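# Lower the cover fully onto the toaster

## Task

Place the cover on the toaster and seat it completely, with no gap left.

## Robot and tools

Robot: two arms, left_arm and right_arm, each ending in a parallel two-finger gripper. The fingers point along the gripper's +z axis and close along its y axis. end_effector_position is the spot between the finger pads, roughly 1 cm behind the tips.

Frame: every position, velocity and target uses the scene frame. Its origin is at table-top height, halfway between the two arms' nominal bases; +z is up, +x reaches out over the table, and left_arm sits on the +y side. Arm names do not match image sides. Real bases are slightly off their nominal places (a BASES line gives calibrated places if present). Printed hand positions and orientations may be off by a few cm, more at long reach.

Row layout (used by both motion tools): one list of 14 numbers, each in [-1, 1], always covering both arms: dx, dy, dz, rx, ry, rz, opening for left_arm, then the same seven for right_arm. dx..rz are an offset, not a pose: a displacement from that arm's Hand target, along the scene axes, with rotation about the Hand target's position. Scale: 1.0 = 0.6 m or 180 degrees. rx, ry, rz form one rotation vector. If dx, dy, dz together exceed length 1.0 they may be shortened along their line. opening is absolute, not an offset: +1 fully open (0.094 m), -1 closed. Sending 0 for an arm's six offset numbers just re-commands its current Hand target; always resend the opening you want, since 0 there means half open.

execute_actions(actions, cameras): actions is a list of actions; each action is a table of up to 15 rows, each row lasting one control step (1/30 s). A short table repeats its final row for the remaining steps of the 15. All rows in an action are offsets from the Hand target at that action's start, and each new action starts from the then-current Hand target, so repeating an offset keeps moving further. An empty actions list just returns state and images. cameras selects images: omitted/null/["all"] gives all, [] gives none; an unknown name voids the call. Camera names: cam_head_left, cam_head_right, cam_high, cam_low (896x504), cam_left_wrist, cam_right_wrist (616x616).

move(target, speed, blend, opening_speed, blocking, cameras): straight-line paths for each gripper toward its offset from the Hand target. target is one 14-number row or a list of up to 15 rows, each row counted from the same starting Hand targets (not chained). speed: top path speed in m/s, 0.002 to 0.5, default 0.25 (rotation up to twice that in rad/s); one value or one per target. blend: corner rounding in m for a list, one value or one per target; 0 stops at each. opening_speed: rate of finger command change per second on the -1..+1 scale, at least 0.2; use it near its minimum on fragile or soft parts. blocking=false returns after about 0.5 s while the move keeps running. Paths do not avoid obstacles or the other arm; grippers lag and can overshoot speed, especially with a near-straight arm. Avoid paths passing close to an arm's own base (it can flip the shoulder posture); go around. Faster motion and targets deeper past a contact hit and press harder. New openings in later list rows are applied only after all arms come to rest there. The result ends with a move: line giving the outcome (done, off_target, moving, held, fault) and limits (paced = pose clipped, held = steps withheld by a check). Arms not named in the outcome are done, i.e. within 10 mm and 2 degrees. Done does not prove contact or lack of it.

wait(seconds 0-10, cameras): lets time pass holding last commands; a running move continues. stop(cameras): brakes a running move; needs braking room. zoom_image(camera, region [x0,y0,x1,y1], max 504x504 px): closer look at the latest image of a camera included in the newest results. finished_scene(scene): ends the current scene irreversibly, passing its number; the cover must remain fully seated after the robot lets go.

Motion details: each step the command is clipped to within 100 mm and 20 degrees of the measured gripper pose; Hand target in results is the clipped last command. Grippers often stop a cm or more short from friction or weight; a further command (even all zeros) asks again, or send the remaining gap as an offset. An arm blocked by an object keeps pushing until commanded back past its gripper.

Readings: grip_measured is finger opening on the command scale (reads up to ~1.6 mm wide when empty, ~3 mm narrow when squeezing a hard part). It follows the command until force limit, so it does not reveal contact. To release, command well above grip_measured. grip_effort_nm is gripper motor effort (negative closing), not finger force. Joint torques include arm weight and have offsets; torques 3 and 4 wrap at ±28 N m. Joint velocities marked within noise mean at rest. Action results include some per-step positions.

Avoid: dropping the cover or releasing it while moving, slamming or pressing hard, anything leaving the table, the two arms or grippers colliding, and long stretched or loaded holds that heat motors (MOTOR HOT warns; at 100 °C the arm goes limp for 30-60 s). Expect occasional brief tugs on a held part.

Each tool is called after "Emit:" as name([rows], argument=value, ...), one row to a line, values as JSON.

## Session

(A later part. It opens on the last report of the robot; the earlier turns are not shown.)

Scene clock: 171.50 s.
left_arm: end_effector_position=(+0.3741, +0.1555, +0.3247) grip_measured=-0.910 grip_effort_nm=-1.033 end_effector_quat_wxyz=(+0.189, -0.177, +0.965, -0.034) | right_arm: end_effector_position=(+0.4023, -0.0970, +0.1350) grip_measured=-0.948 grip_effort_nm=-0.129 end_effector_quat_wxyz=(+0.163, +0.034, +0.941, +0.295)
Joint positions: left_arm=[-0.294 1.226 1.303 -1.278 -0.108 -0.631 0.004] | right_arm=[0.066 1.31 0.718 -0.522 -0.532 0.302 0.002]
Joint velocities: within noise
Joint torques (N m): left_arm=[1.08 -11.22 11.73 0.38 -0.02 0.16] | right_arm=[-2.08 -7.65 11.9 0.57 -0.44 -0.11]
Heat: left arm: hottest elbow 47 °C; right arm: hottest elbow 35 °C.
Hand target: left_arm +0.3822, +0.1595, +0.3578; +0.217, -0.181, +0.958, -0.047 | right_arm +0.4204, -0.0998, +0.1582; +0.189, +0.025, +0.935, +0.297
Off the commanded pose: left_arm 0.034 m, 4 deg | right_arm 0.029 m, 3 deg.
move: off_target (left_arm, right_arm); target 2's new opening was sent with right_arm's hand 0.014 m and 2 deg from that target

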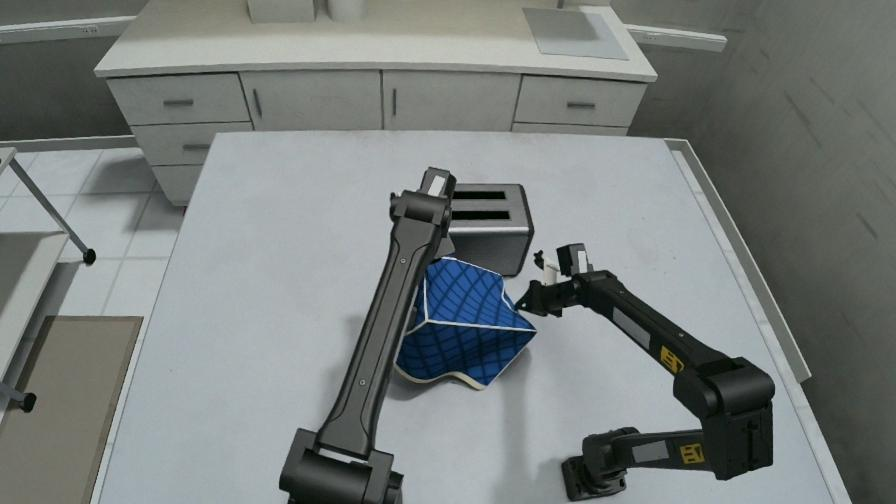

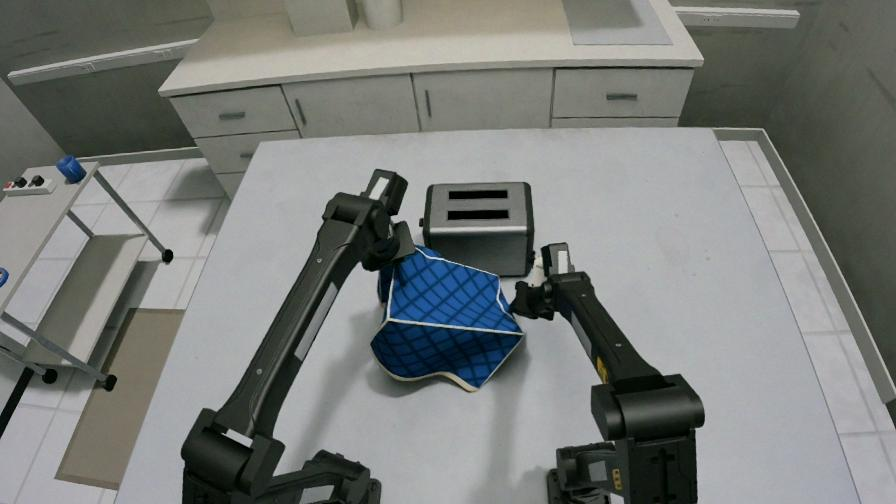

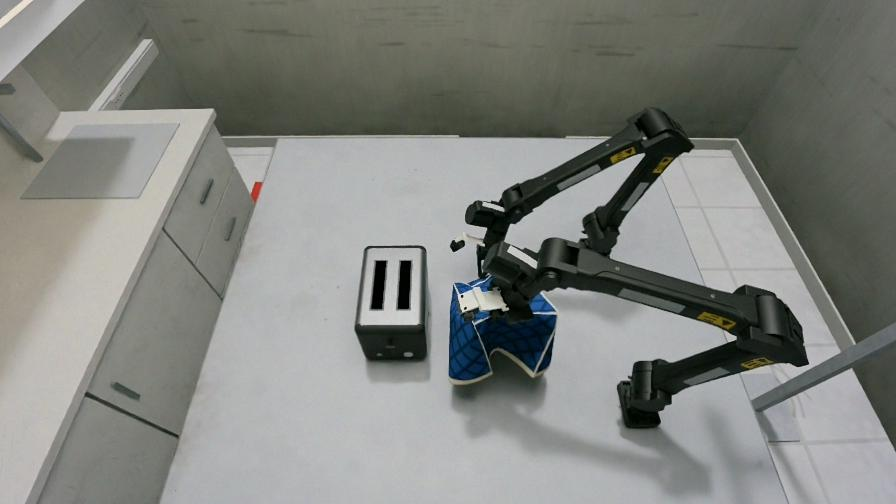

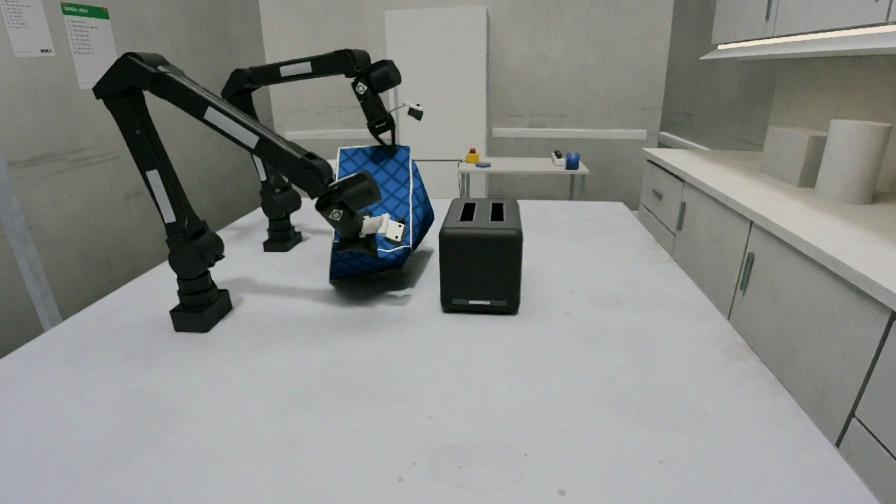

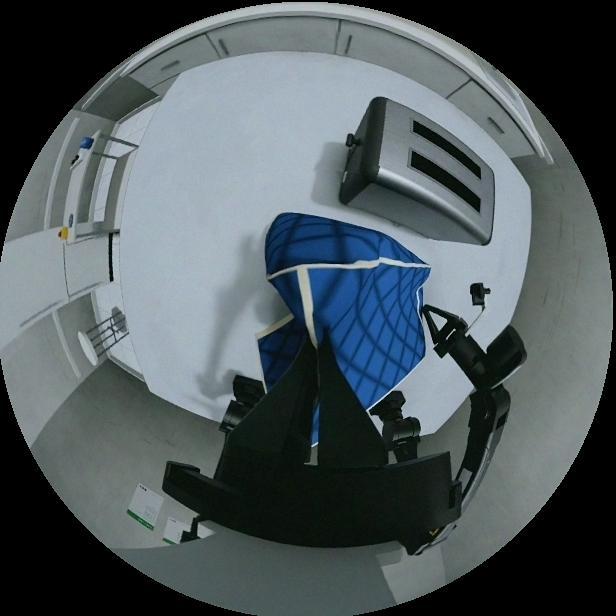

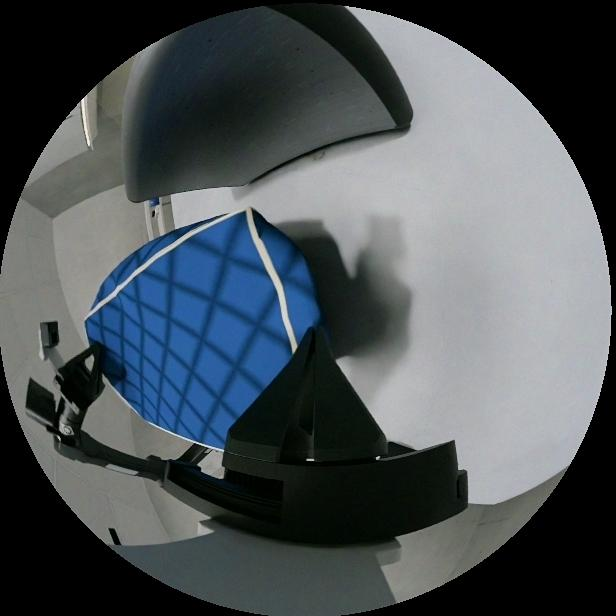

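Emit:
move([
  [0,0,0,0,0,0,-0.95,0,-0.015,0.02,0,0,0,0.4],
  [0,0,0,0,0,0,-0.95,0.015,0.03,-0.03,0,0,0,0.4],
  [0,0,0,0,0,0,-0.95,0.015,0.04,-0.1,0,0,0,0.4],
], speed=0.1, opening_speed=2)

Emit:
zoom_image(camera="cam_low", region=[280, 100, 460, 330])

Scene clock: 178.77 s.
left_arm: end_effector_position=(+0.3741, +0.1555, +0.3247) grip_measured=-0.910 grip_effort_nm=-1.028 end_effector_quat_wxyz=(+0.189, -0.177, +0.965, -0.034) | right_arm: end_effector_position=(+0.4338, -0.0805, +0.1098) grip_measured=+0.398 grip_effort_nm=0.120 end_effector_quat_wxyz=(+0.201, +0.021, +0.933, +0.298)
Joint positions: left_arm=[-0.294 1.226 1.303 -1.278 -0.108 -0.631 0.004] | right_arm=[0.104 1.422 0.715 -0.308 -0.509 0.334 0.066]
Joint velocities: within noise
Joint torques (N m): left_arm=[1.03 -11.16 11.7 0.32 0.01 0.12] | right_arm=[-0.03 -6.53 6.75 1.36 -0.1 0.22]
Heat: left arm: hottest elbow 48 °C; right arm: hottest elbow 36 °C.
Hand target: left_arm +0.3822, +0.1595, +0.3578; +0.217, -0.181, +0.958, -0.047 | right_arm +0.4295, -0.0758, +0.0982; +0.189, +0.025, +0.935, +0.297
Off the commanded pose: left_arm 0.034 m, 4 deg | right_arm 0.013 m, 1 deg.
move: off_target (left_arm, right_arm)

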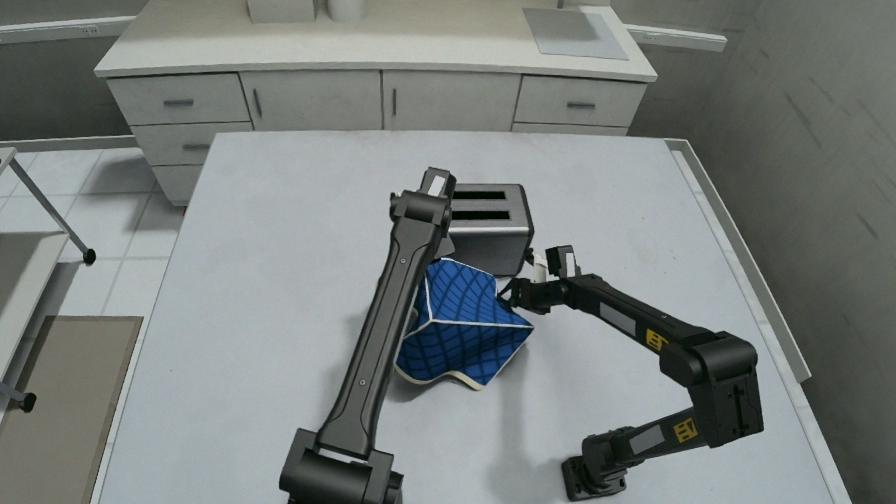

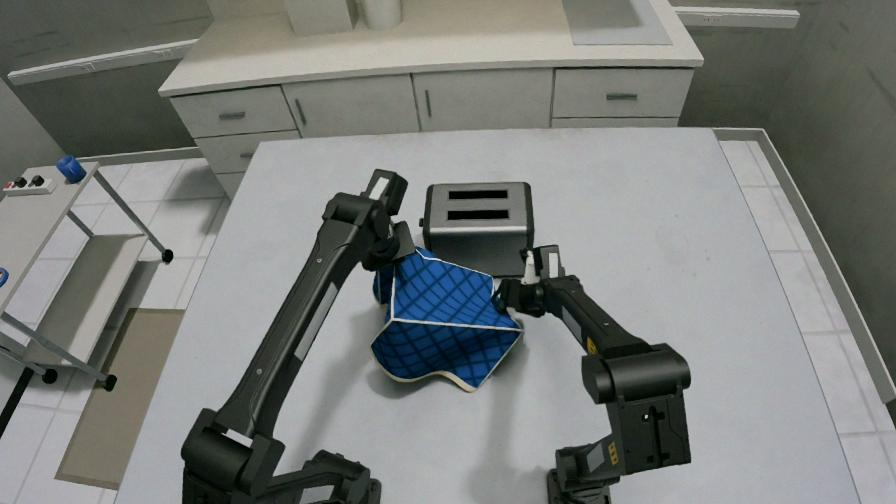

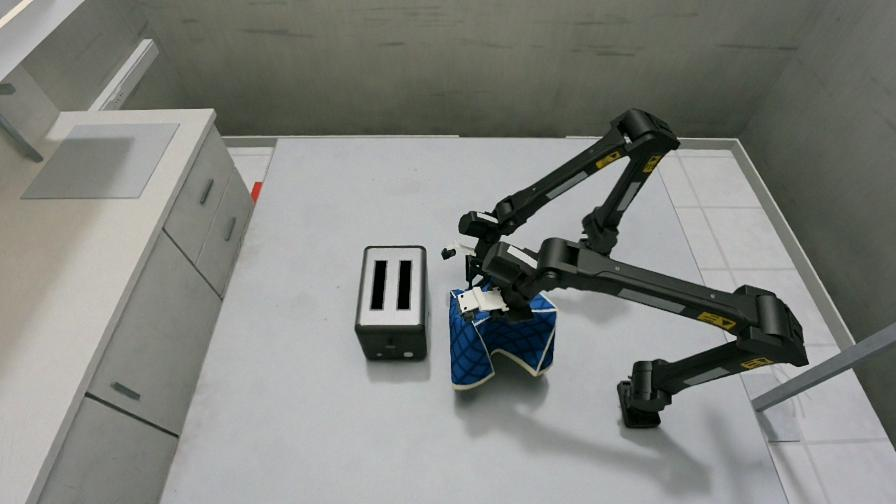

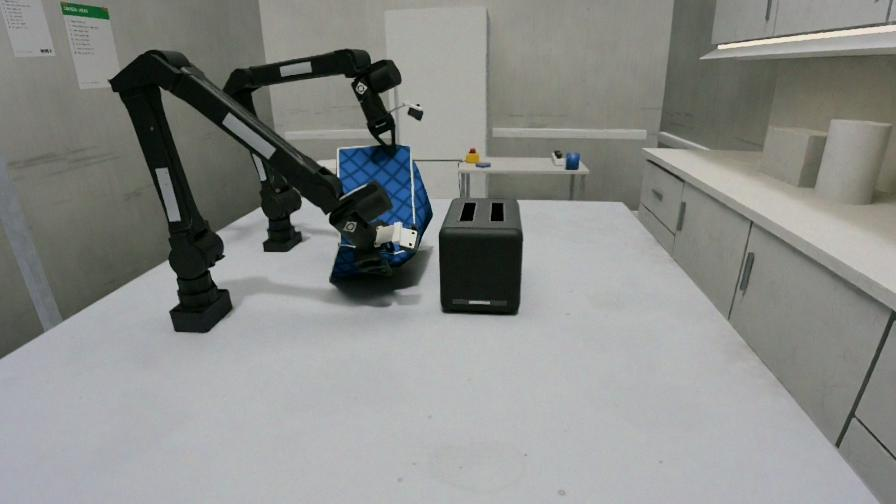

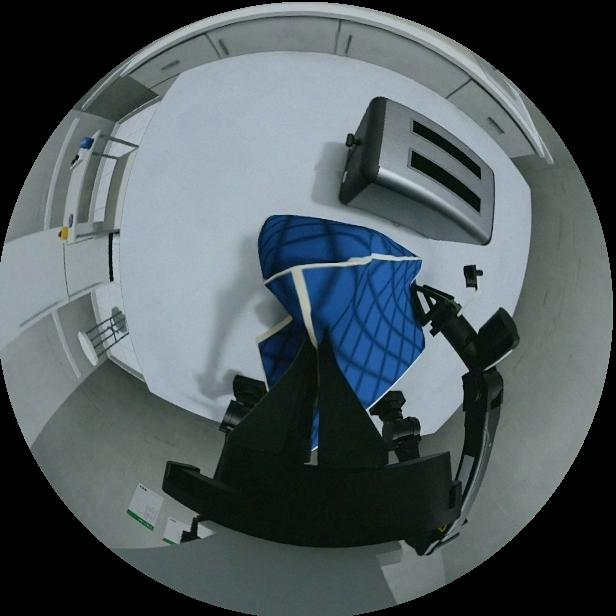

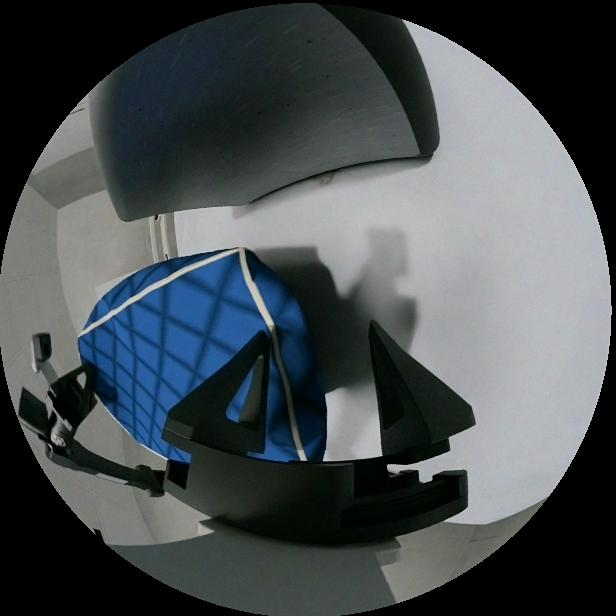

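Scaled by 2.191.

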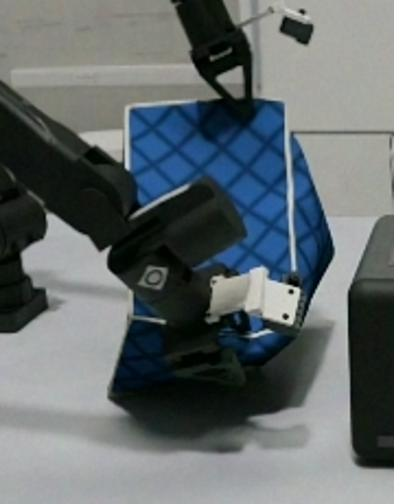

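Emit:
move([
  [0,0,0,0,0,0,-0.95,0,-0.01,0.1,0,0,0,0.4],
  [0,0,0,0,0,0,-0.95,0,0.045,0.09,0,0,0,0.4],
  [0,0,0,0,0,0,-0.95,0,0.06,0.025,0,0,0,0.4],
], speed=0.12)

Emit:
zoom_image(camera="cam_low", region=[280, 100, 460, 330])

Scene clock: 194.37 s.
left_arm: end_effector_position=(+0.3739, +0.1557, +0.3246) grip_measured=-0.910 grip_effort_nm=-1.013 end_effector_quat_wxyz=(+0.188, -0.177, +0.965, -0.034) | right_arm: end_effector_position=(+0.4295, -0.0454, +0.1196) grip_measured=+0.398 grip_effort_nm=0.110 end_effector_quat_wxyz=(+0.195, +0.023, +0.935, +0.297)
Joint positions: left_arm=[-0.293 1.226 1.303 -1.279 -0.108 -0.631 0.004] | right_arm=[0.2 1.407 0.732 -0.31 -0.457 0.427 0.066]
Joint velocities: within noise
Joint torques (N m): left_arm=[0.85 -11.28 11.79 0.31 -0.04 0.16] | right_arm=[0.15 -6.77 7.88 1.5 -0.06 0.21]
Heat: left arm: hottest elbow 48 °C; right arm: hottest elbow 34 °C.
Hand target: left_arm +0.3823, +0.1597, +0.3579; +0.217, -0.181, +0.958, -0.047 | right_arm +0.4295, -0.0398, +0.1133; +0.189, +0.025, +0.935, +0.297
Off the commanded pose: left_arm 0.034 m, 4 deg | right_arm 0.008 m, 1 deg.
move: off_target (left_arm)

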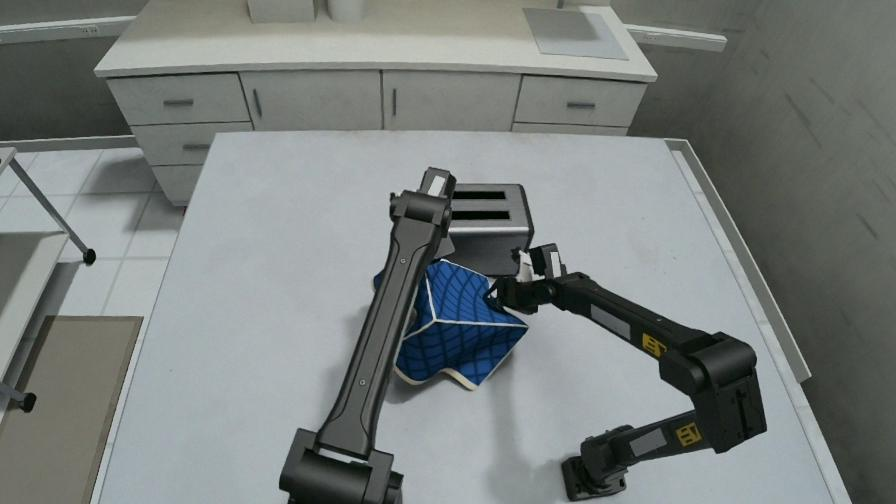

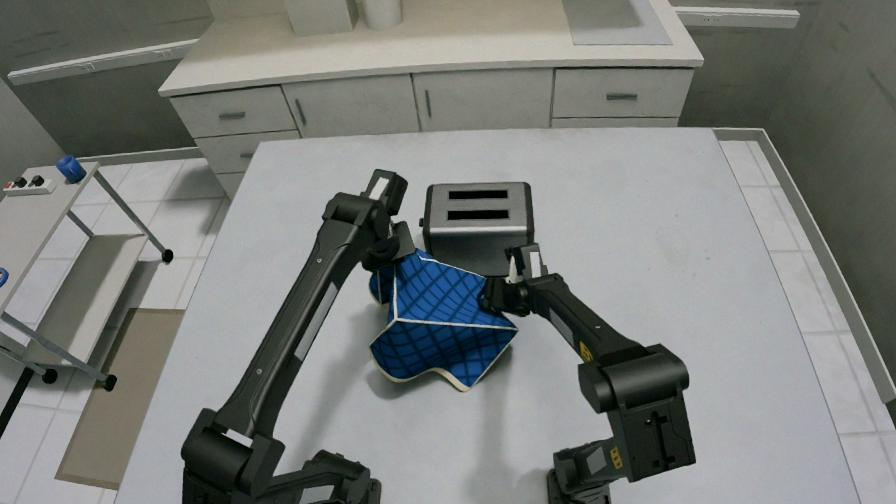

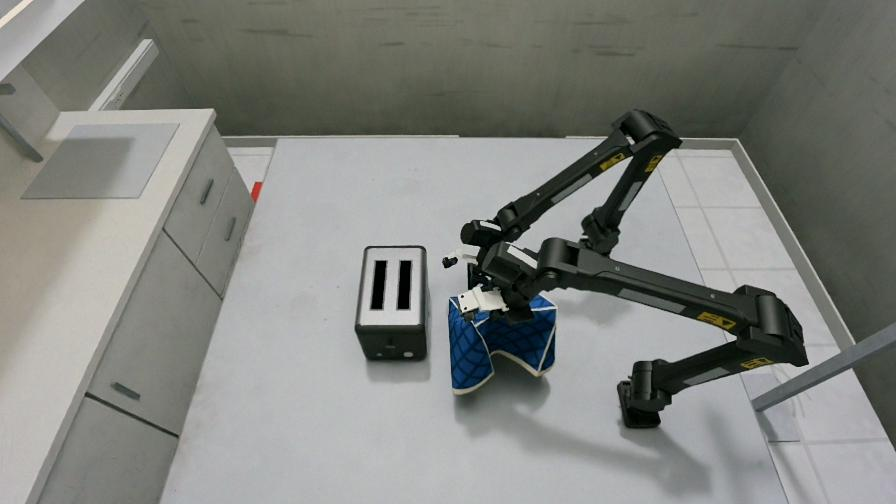

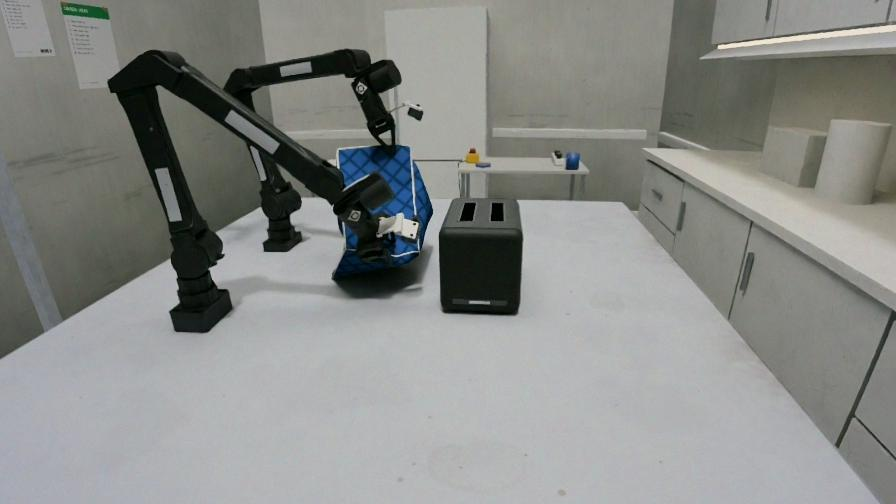

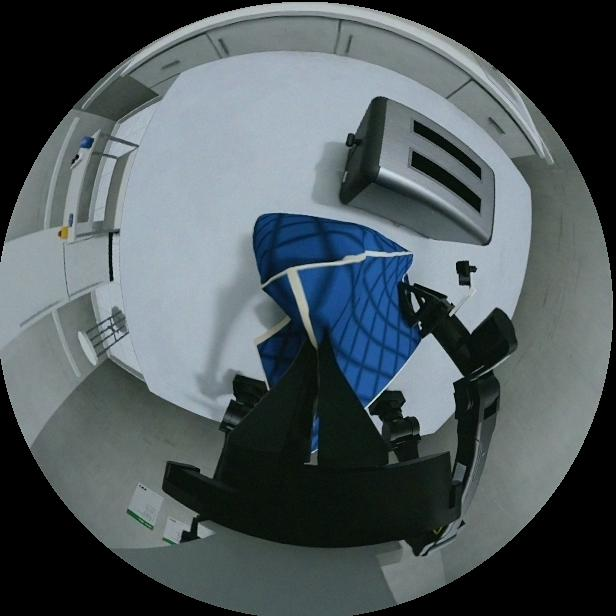

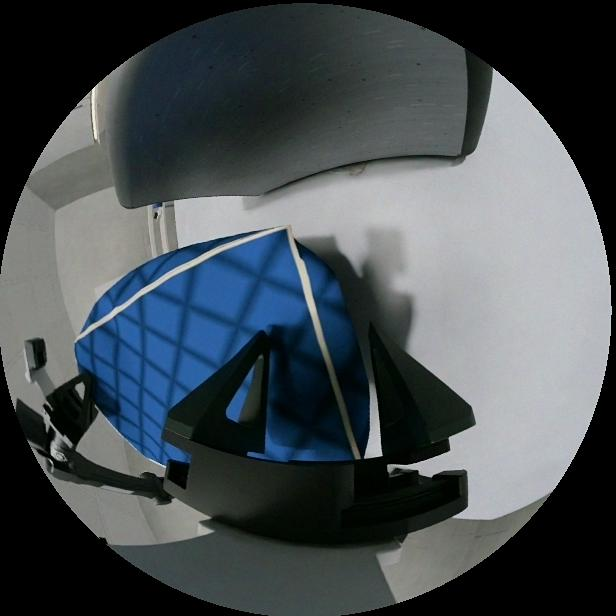

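Scaled by 2.191.

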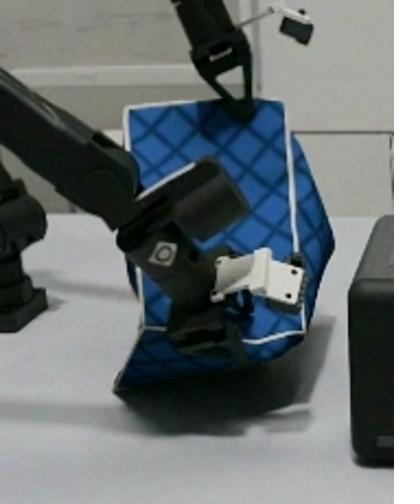

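Emit:
move([
  [0,0,0,0,0,0,-0.95,0,0.005,-0.02,0,0,0,0.4],
  [0,0,0,0,0,0,-0.95,0,0.005,-0.02,0,0,0,-0.95],
  [0,0,0,0,0,0,-0.95,-0.01,-0.03,0.08,0,0,0,-0.95],
], speed=0.1, opening_speed=1)

Emit:
zoom_image(camera="cam_low", region=[280, 100, 460, 330])

Emit:
zoom_image(camera="cam_head_right", region=[350, 130, 620, 430])

Scene clock: 205.30 s.
left_arm: end_effector_position=(+0.3739, +0.1557, +0.3246) grip_measured=-0.910 grip_effort_nm=-1.033 end_effector_quat_wxyz=(+0.188, -0.177, +0.965, -0.034) | right_arm: end_effector_position=(+0.4047, -0.0573, +0.1365) grip_measured=-0.948 grip_effort_nm=-0.125 end_effector_quat_wxyz=(+0.163, +0.034, +0.942, +0.292)
Joint positions: left_arm=[-0.293 1.226 1.303 -1.279 -0.108 -0.631 0.004] | right_arm=[0.181 1.324 0.732 -0.468 -0.473 0.416 0.002]
Joint velocities: within noise
Joint torques (N m): left_arm=[1.55 -10.93 11.63 0.34 -0.02 0.16] | right_arm=[-1.85 -8.18 12.18 0.68 -0.38 -0.1]
Heat: left arm: hottest elbow 49 °C; right arm: hottest elbow 33 °C.
Hand target: left_arm +0.3823, +0.1597, +0.3579; +0.217, -0.181, +0.958, -0.047 | right_arm +0.4235, -0.0579, +0.1613; +0.189, +0.025, +0.935, +0.297
Off the commanded pose: left_arm 0.034 m, 4 deg | right_arm 0.031 m, 3 deg.
move: off_target (left_arm, right_arm); target 2's new opening was sent with right_arm's hand 0.015 m and 2 deg from that target

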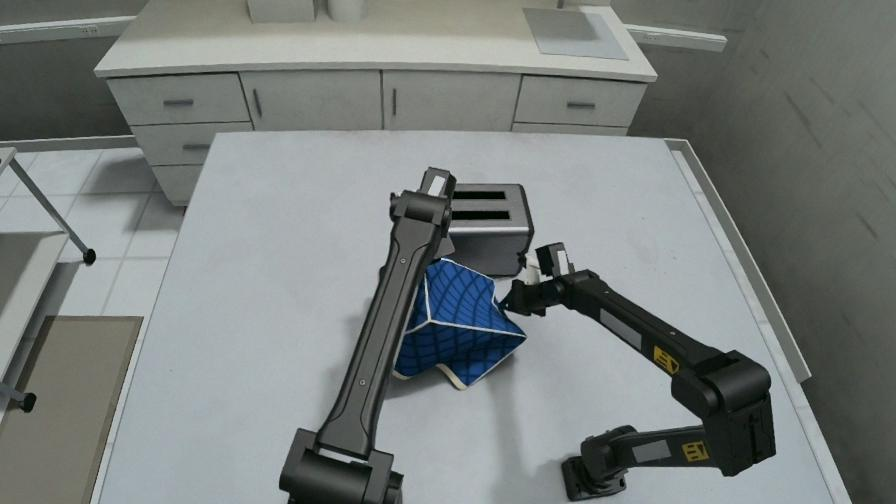

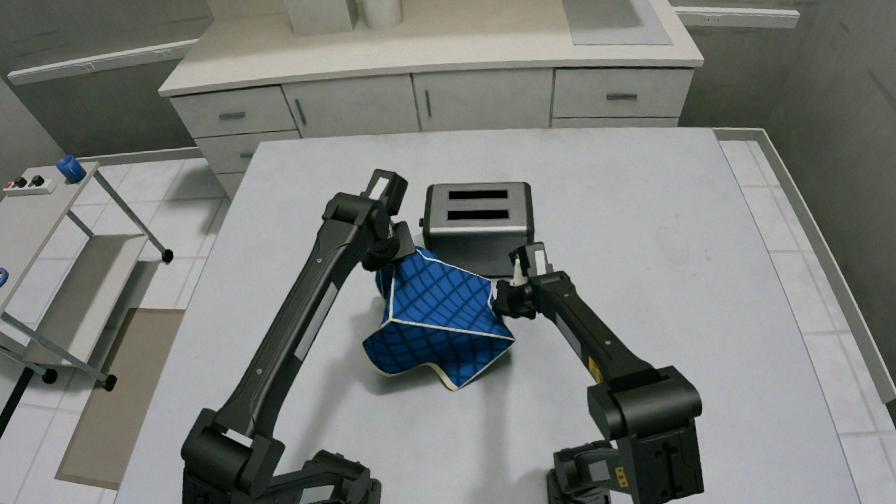

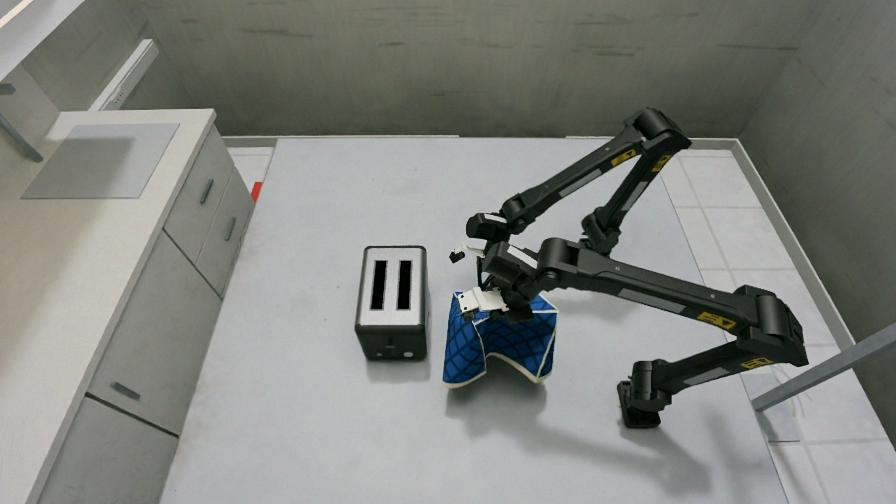

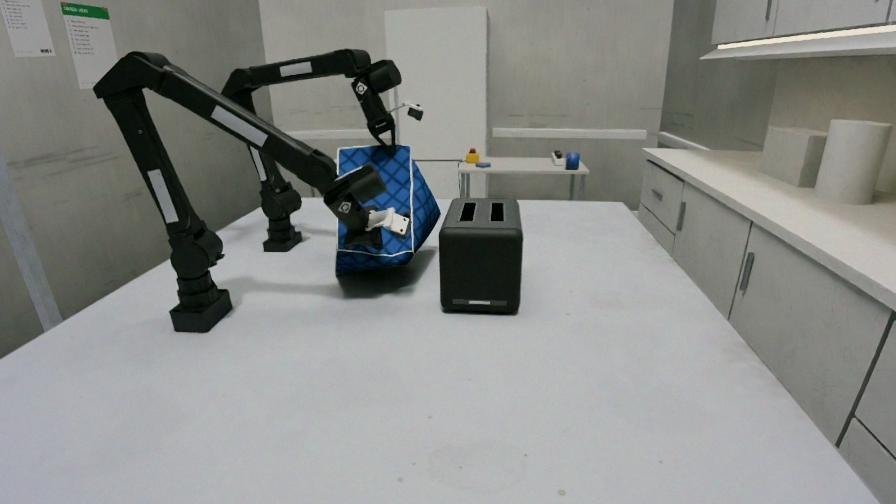

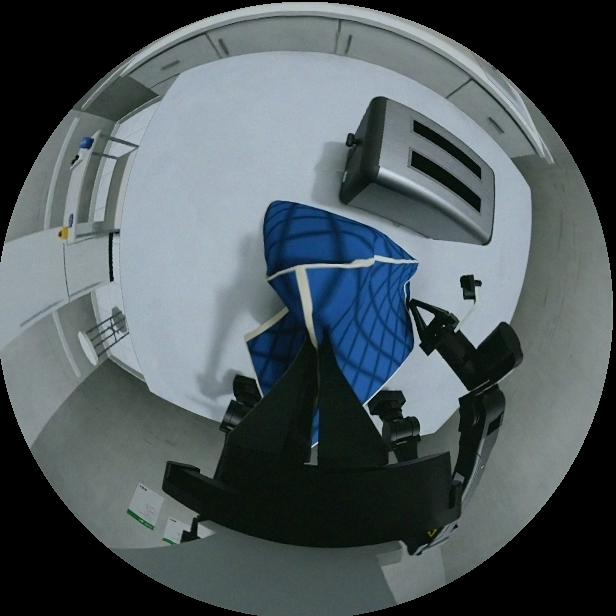

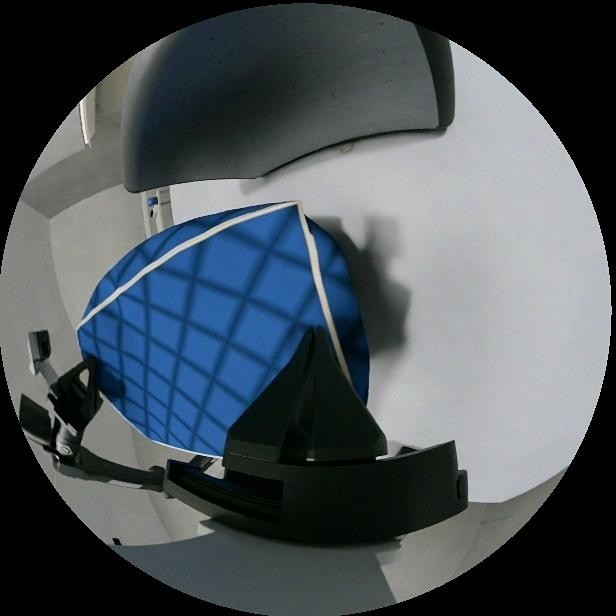

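Scaled by 2.191.

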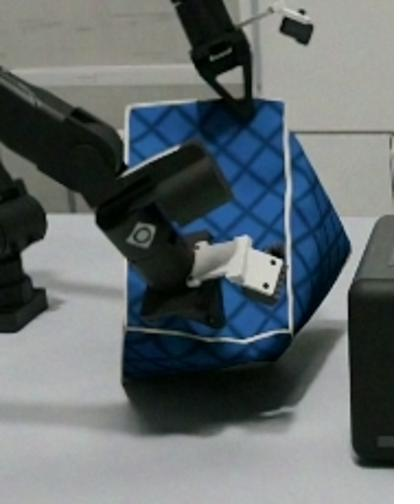

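Scaled by 1.680.

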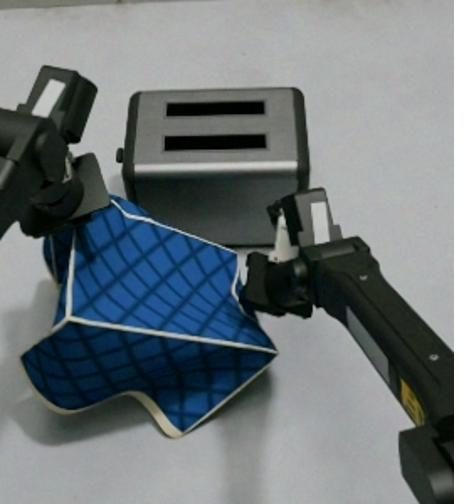

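Emit:
move([
  [0,0,0,0,0,0,-0.95,0,-0.12,0.1,0,0,0,-0.5],
  [0,0,0.03,-0.18,0,0.04,-0.95,0,-0.36,0.2,-0.14,0,0,0.2],
], speed=0.15)

Emit:
zoom_image(camera="cam_low", region=[280, 100, 460, 330])

Emit:
zoom_image(camera="cam_head_right", region=[350, 130, 620, 430])

Emit:
zoom_image(camera="cam_high", region=[400, 200, 600, 420])

Scene clock: 215.47 s.
left_arm: end_effector_position=(+0.3814, +0.1542, +0.3587) grip_measured=-0.910 grip_effort_nm=-1.028 end_effector_quat_wxyz=(+0.137, -0.290, +0.902, -0.288) | right_arm: end_effector_position=(+0.4098, -0.2657, +0.2530) grip_measured=+0.197 grip_effort_nm=0.120 end_effector_quat_wxyz=(+0.162, -0.011, +0.982, +0.096)
Joint positions: left_arm=[-0.089 1.168 1.276 -1.165 0.415 -0.816 0.004] | right_arm=[-0.245 1.224 1.068 -1.133 -0.256 -0.195 0.056]
Joint velocities: within noise
Joint torques (N m): left_arm=[0.67 -11.28 8.34 1.39 0.37 -0.02] | right_arm=[-1.79 -7.47 14.46 0.31 -0.04 -0.06]
Heat: left arm: hottest elbow 48 °C; right arm: hottest elbow 34 °C.
Hand target: left_arm +0.3822, +0.1596, +0.3760; +0.160, -0.293, +0.894, -0.299 | right_arm +0.4236, -0.2738, +0.2814; +0.190, -0.017, +0.978, +0.086
Off the commanded pose: left_arm 0.018 m, 3 deg | right_arm 0.033 m, 4 deg.
move: off_target (left_arm, right_arm); target 2's new opening was sent with right_arm's hand 0.033 m and 4 deg from that target

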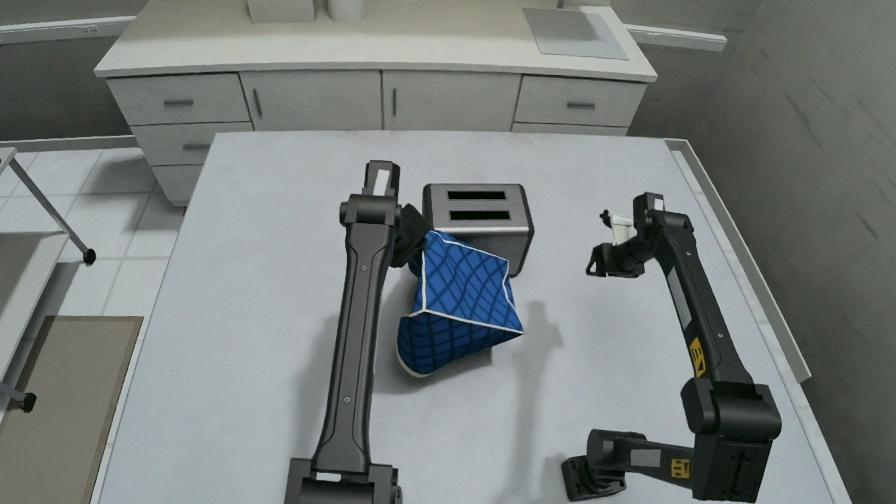

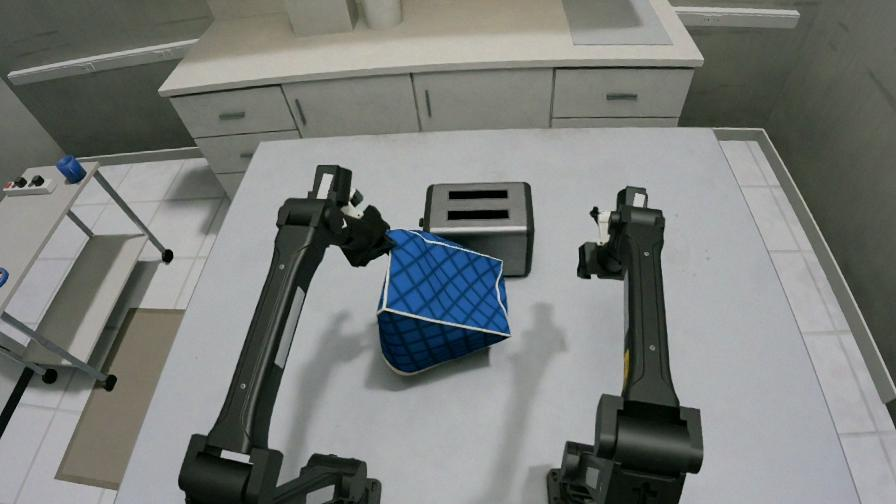

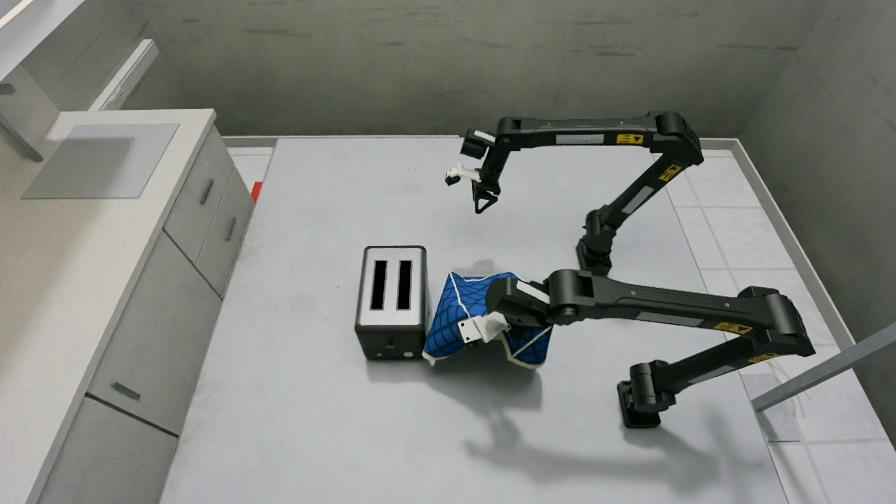

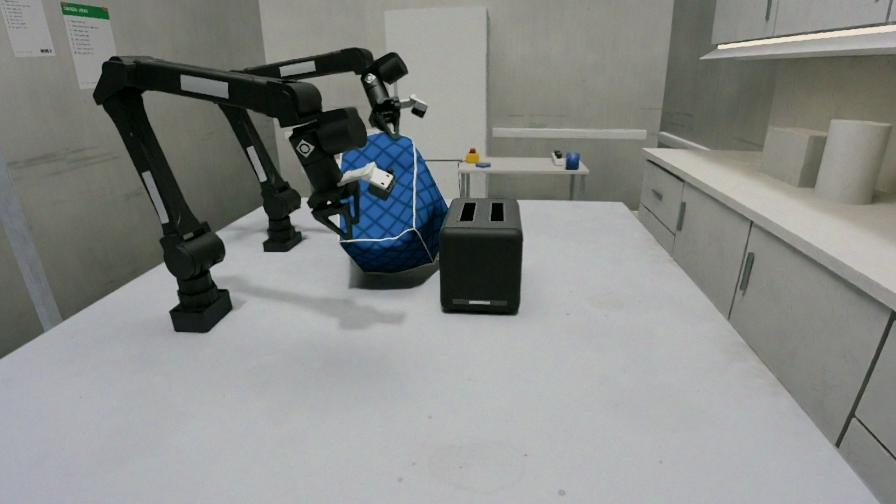

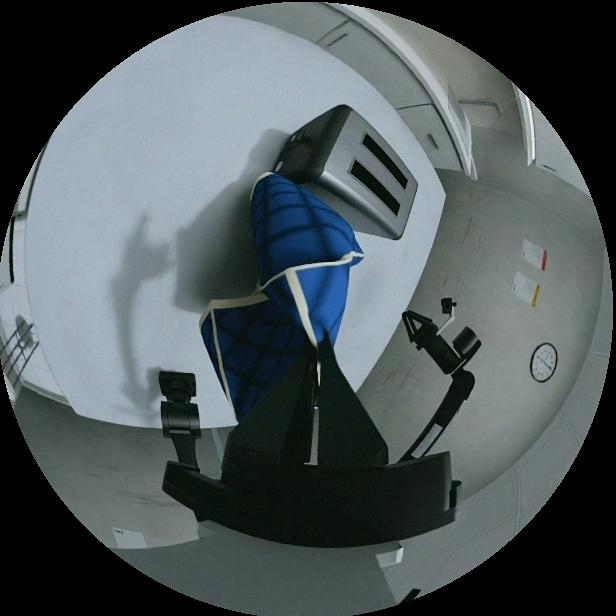

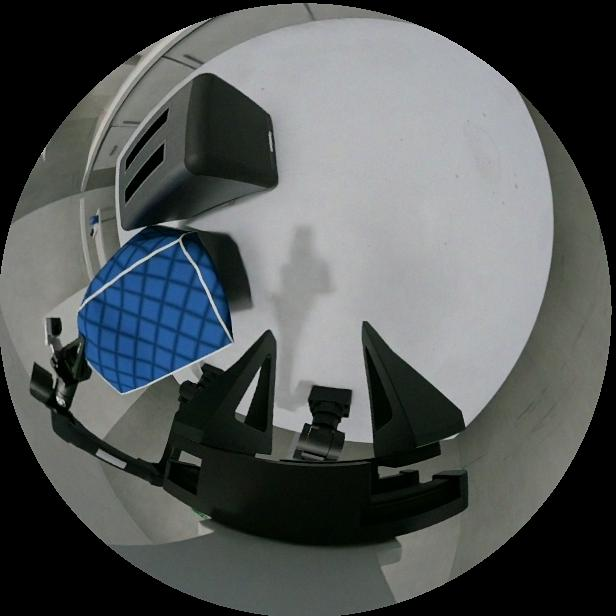

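Scaled by 2.191.

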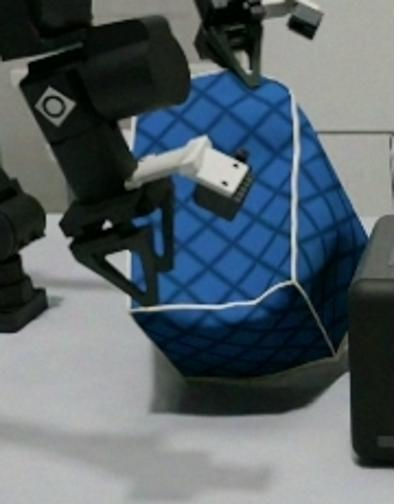

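Scaled by 1.680.

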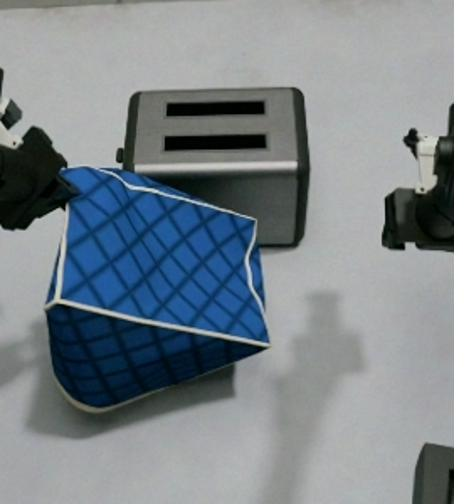

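Scaled by 2.291.

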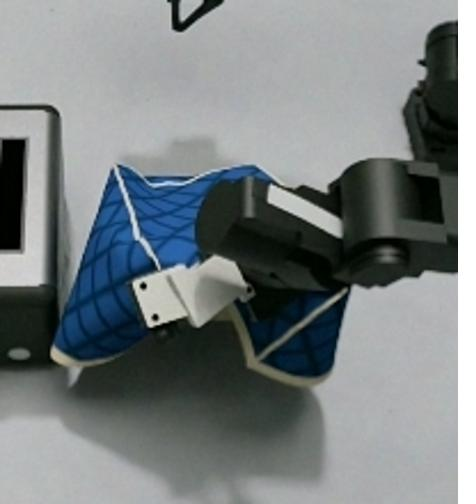

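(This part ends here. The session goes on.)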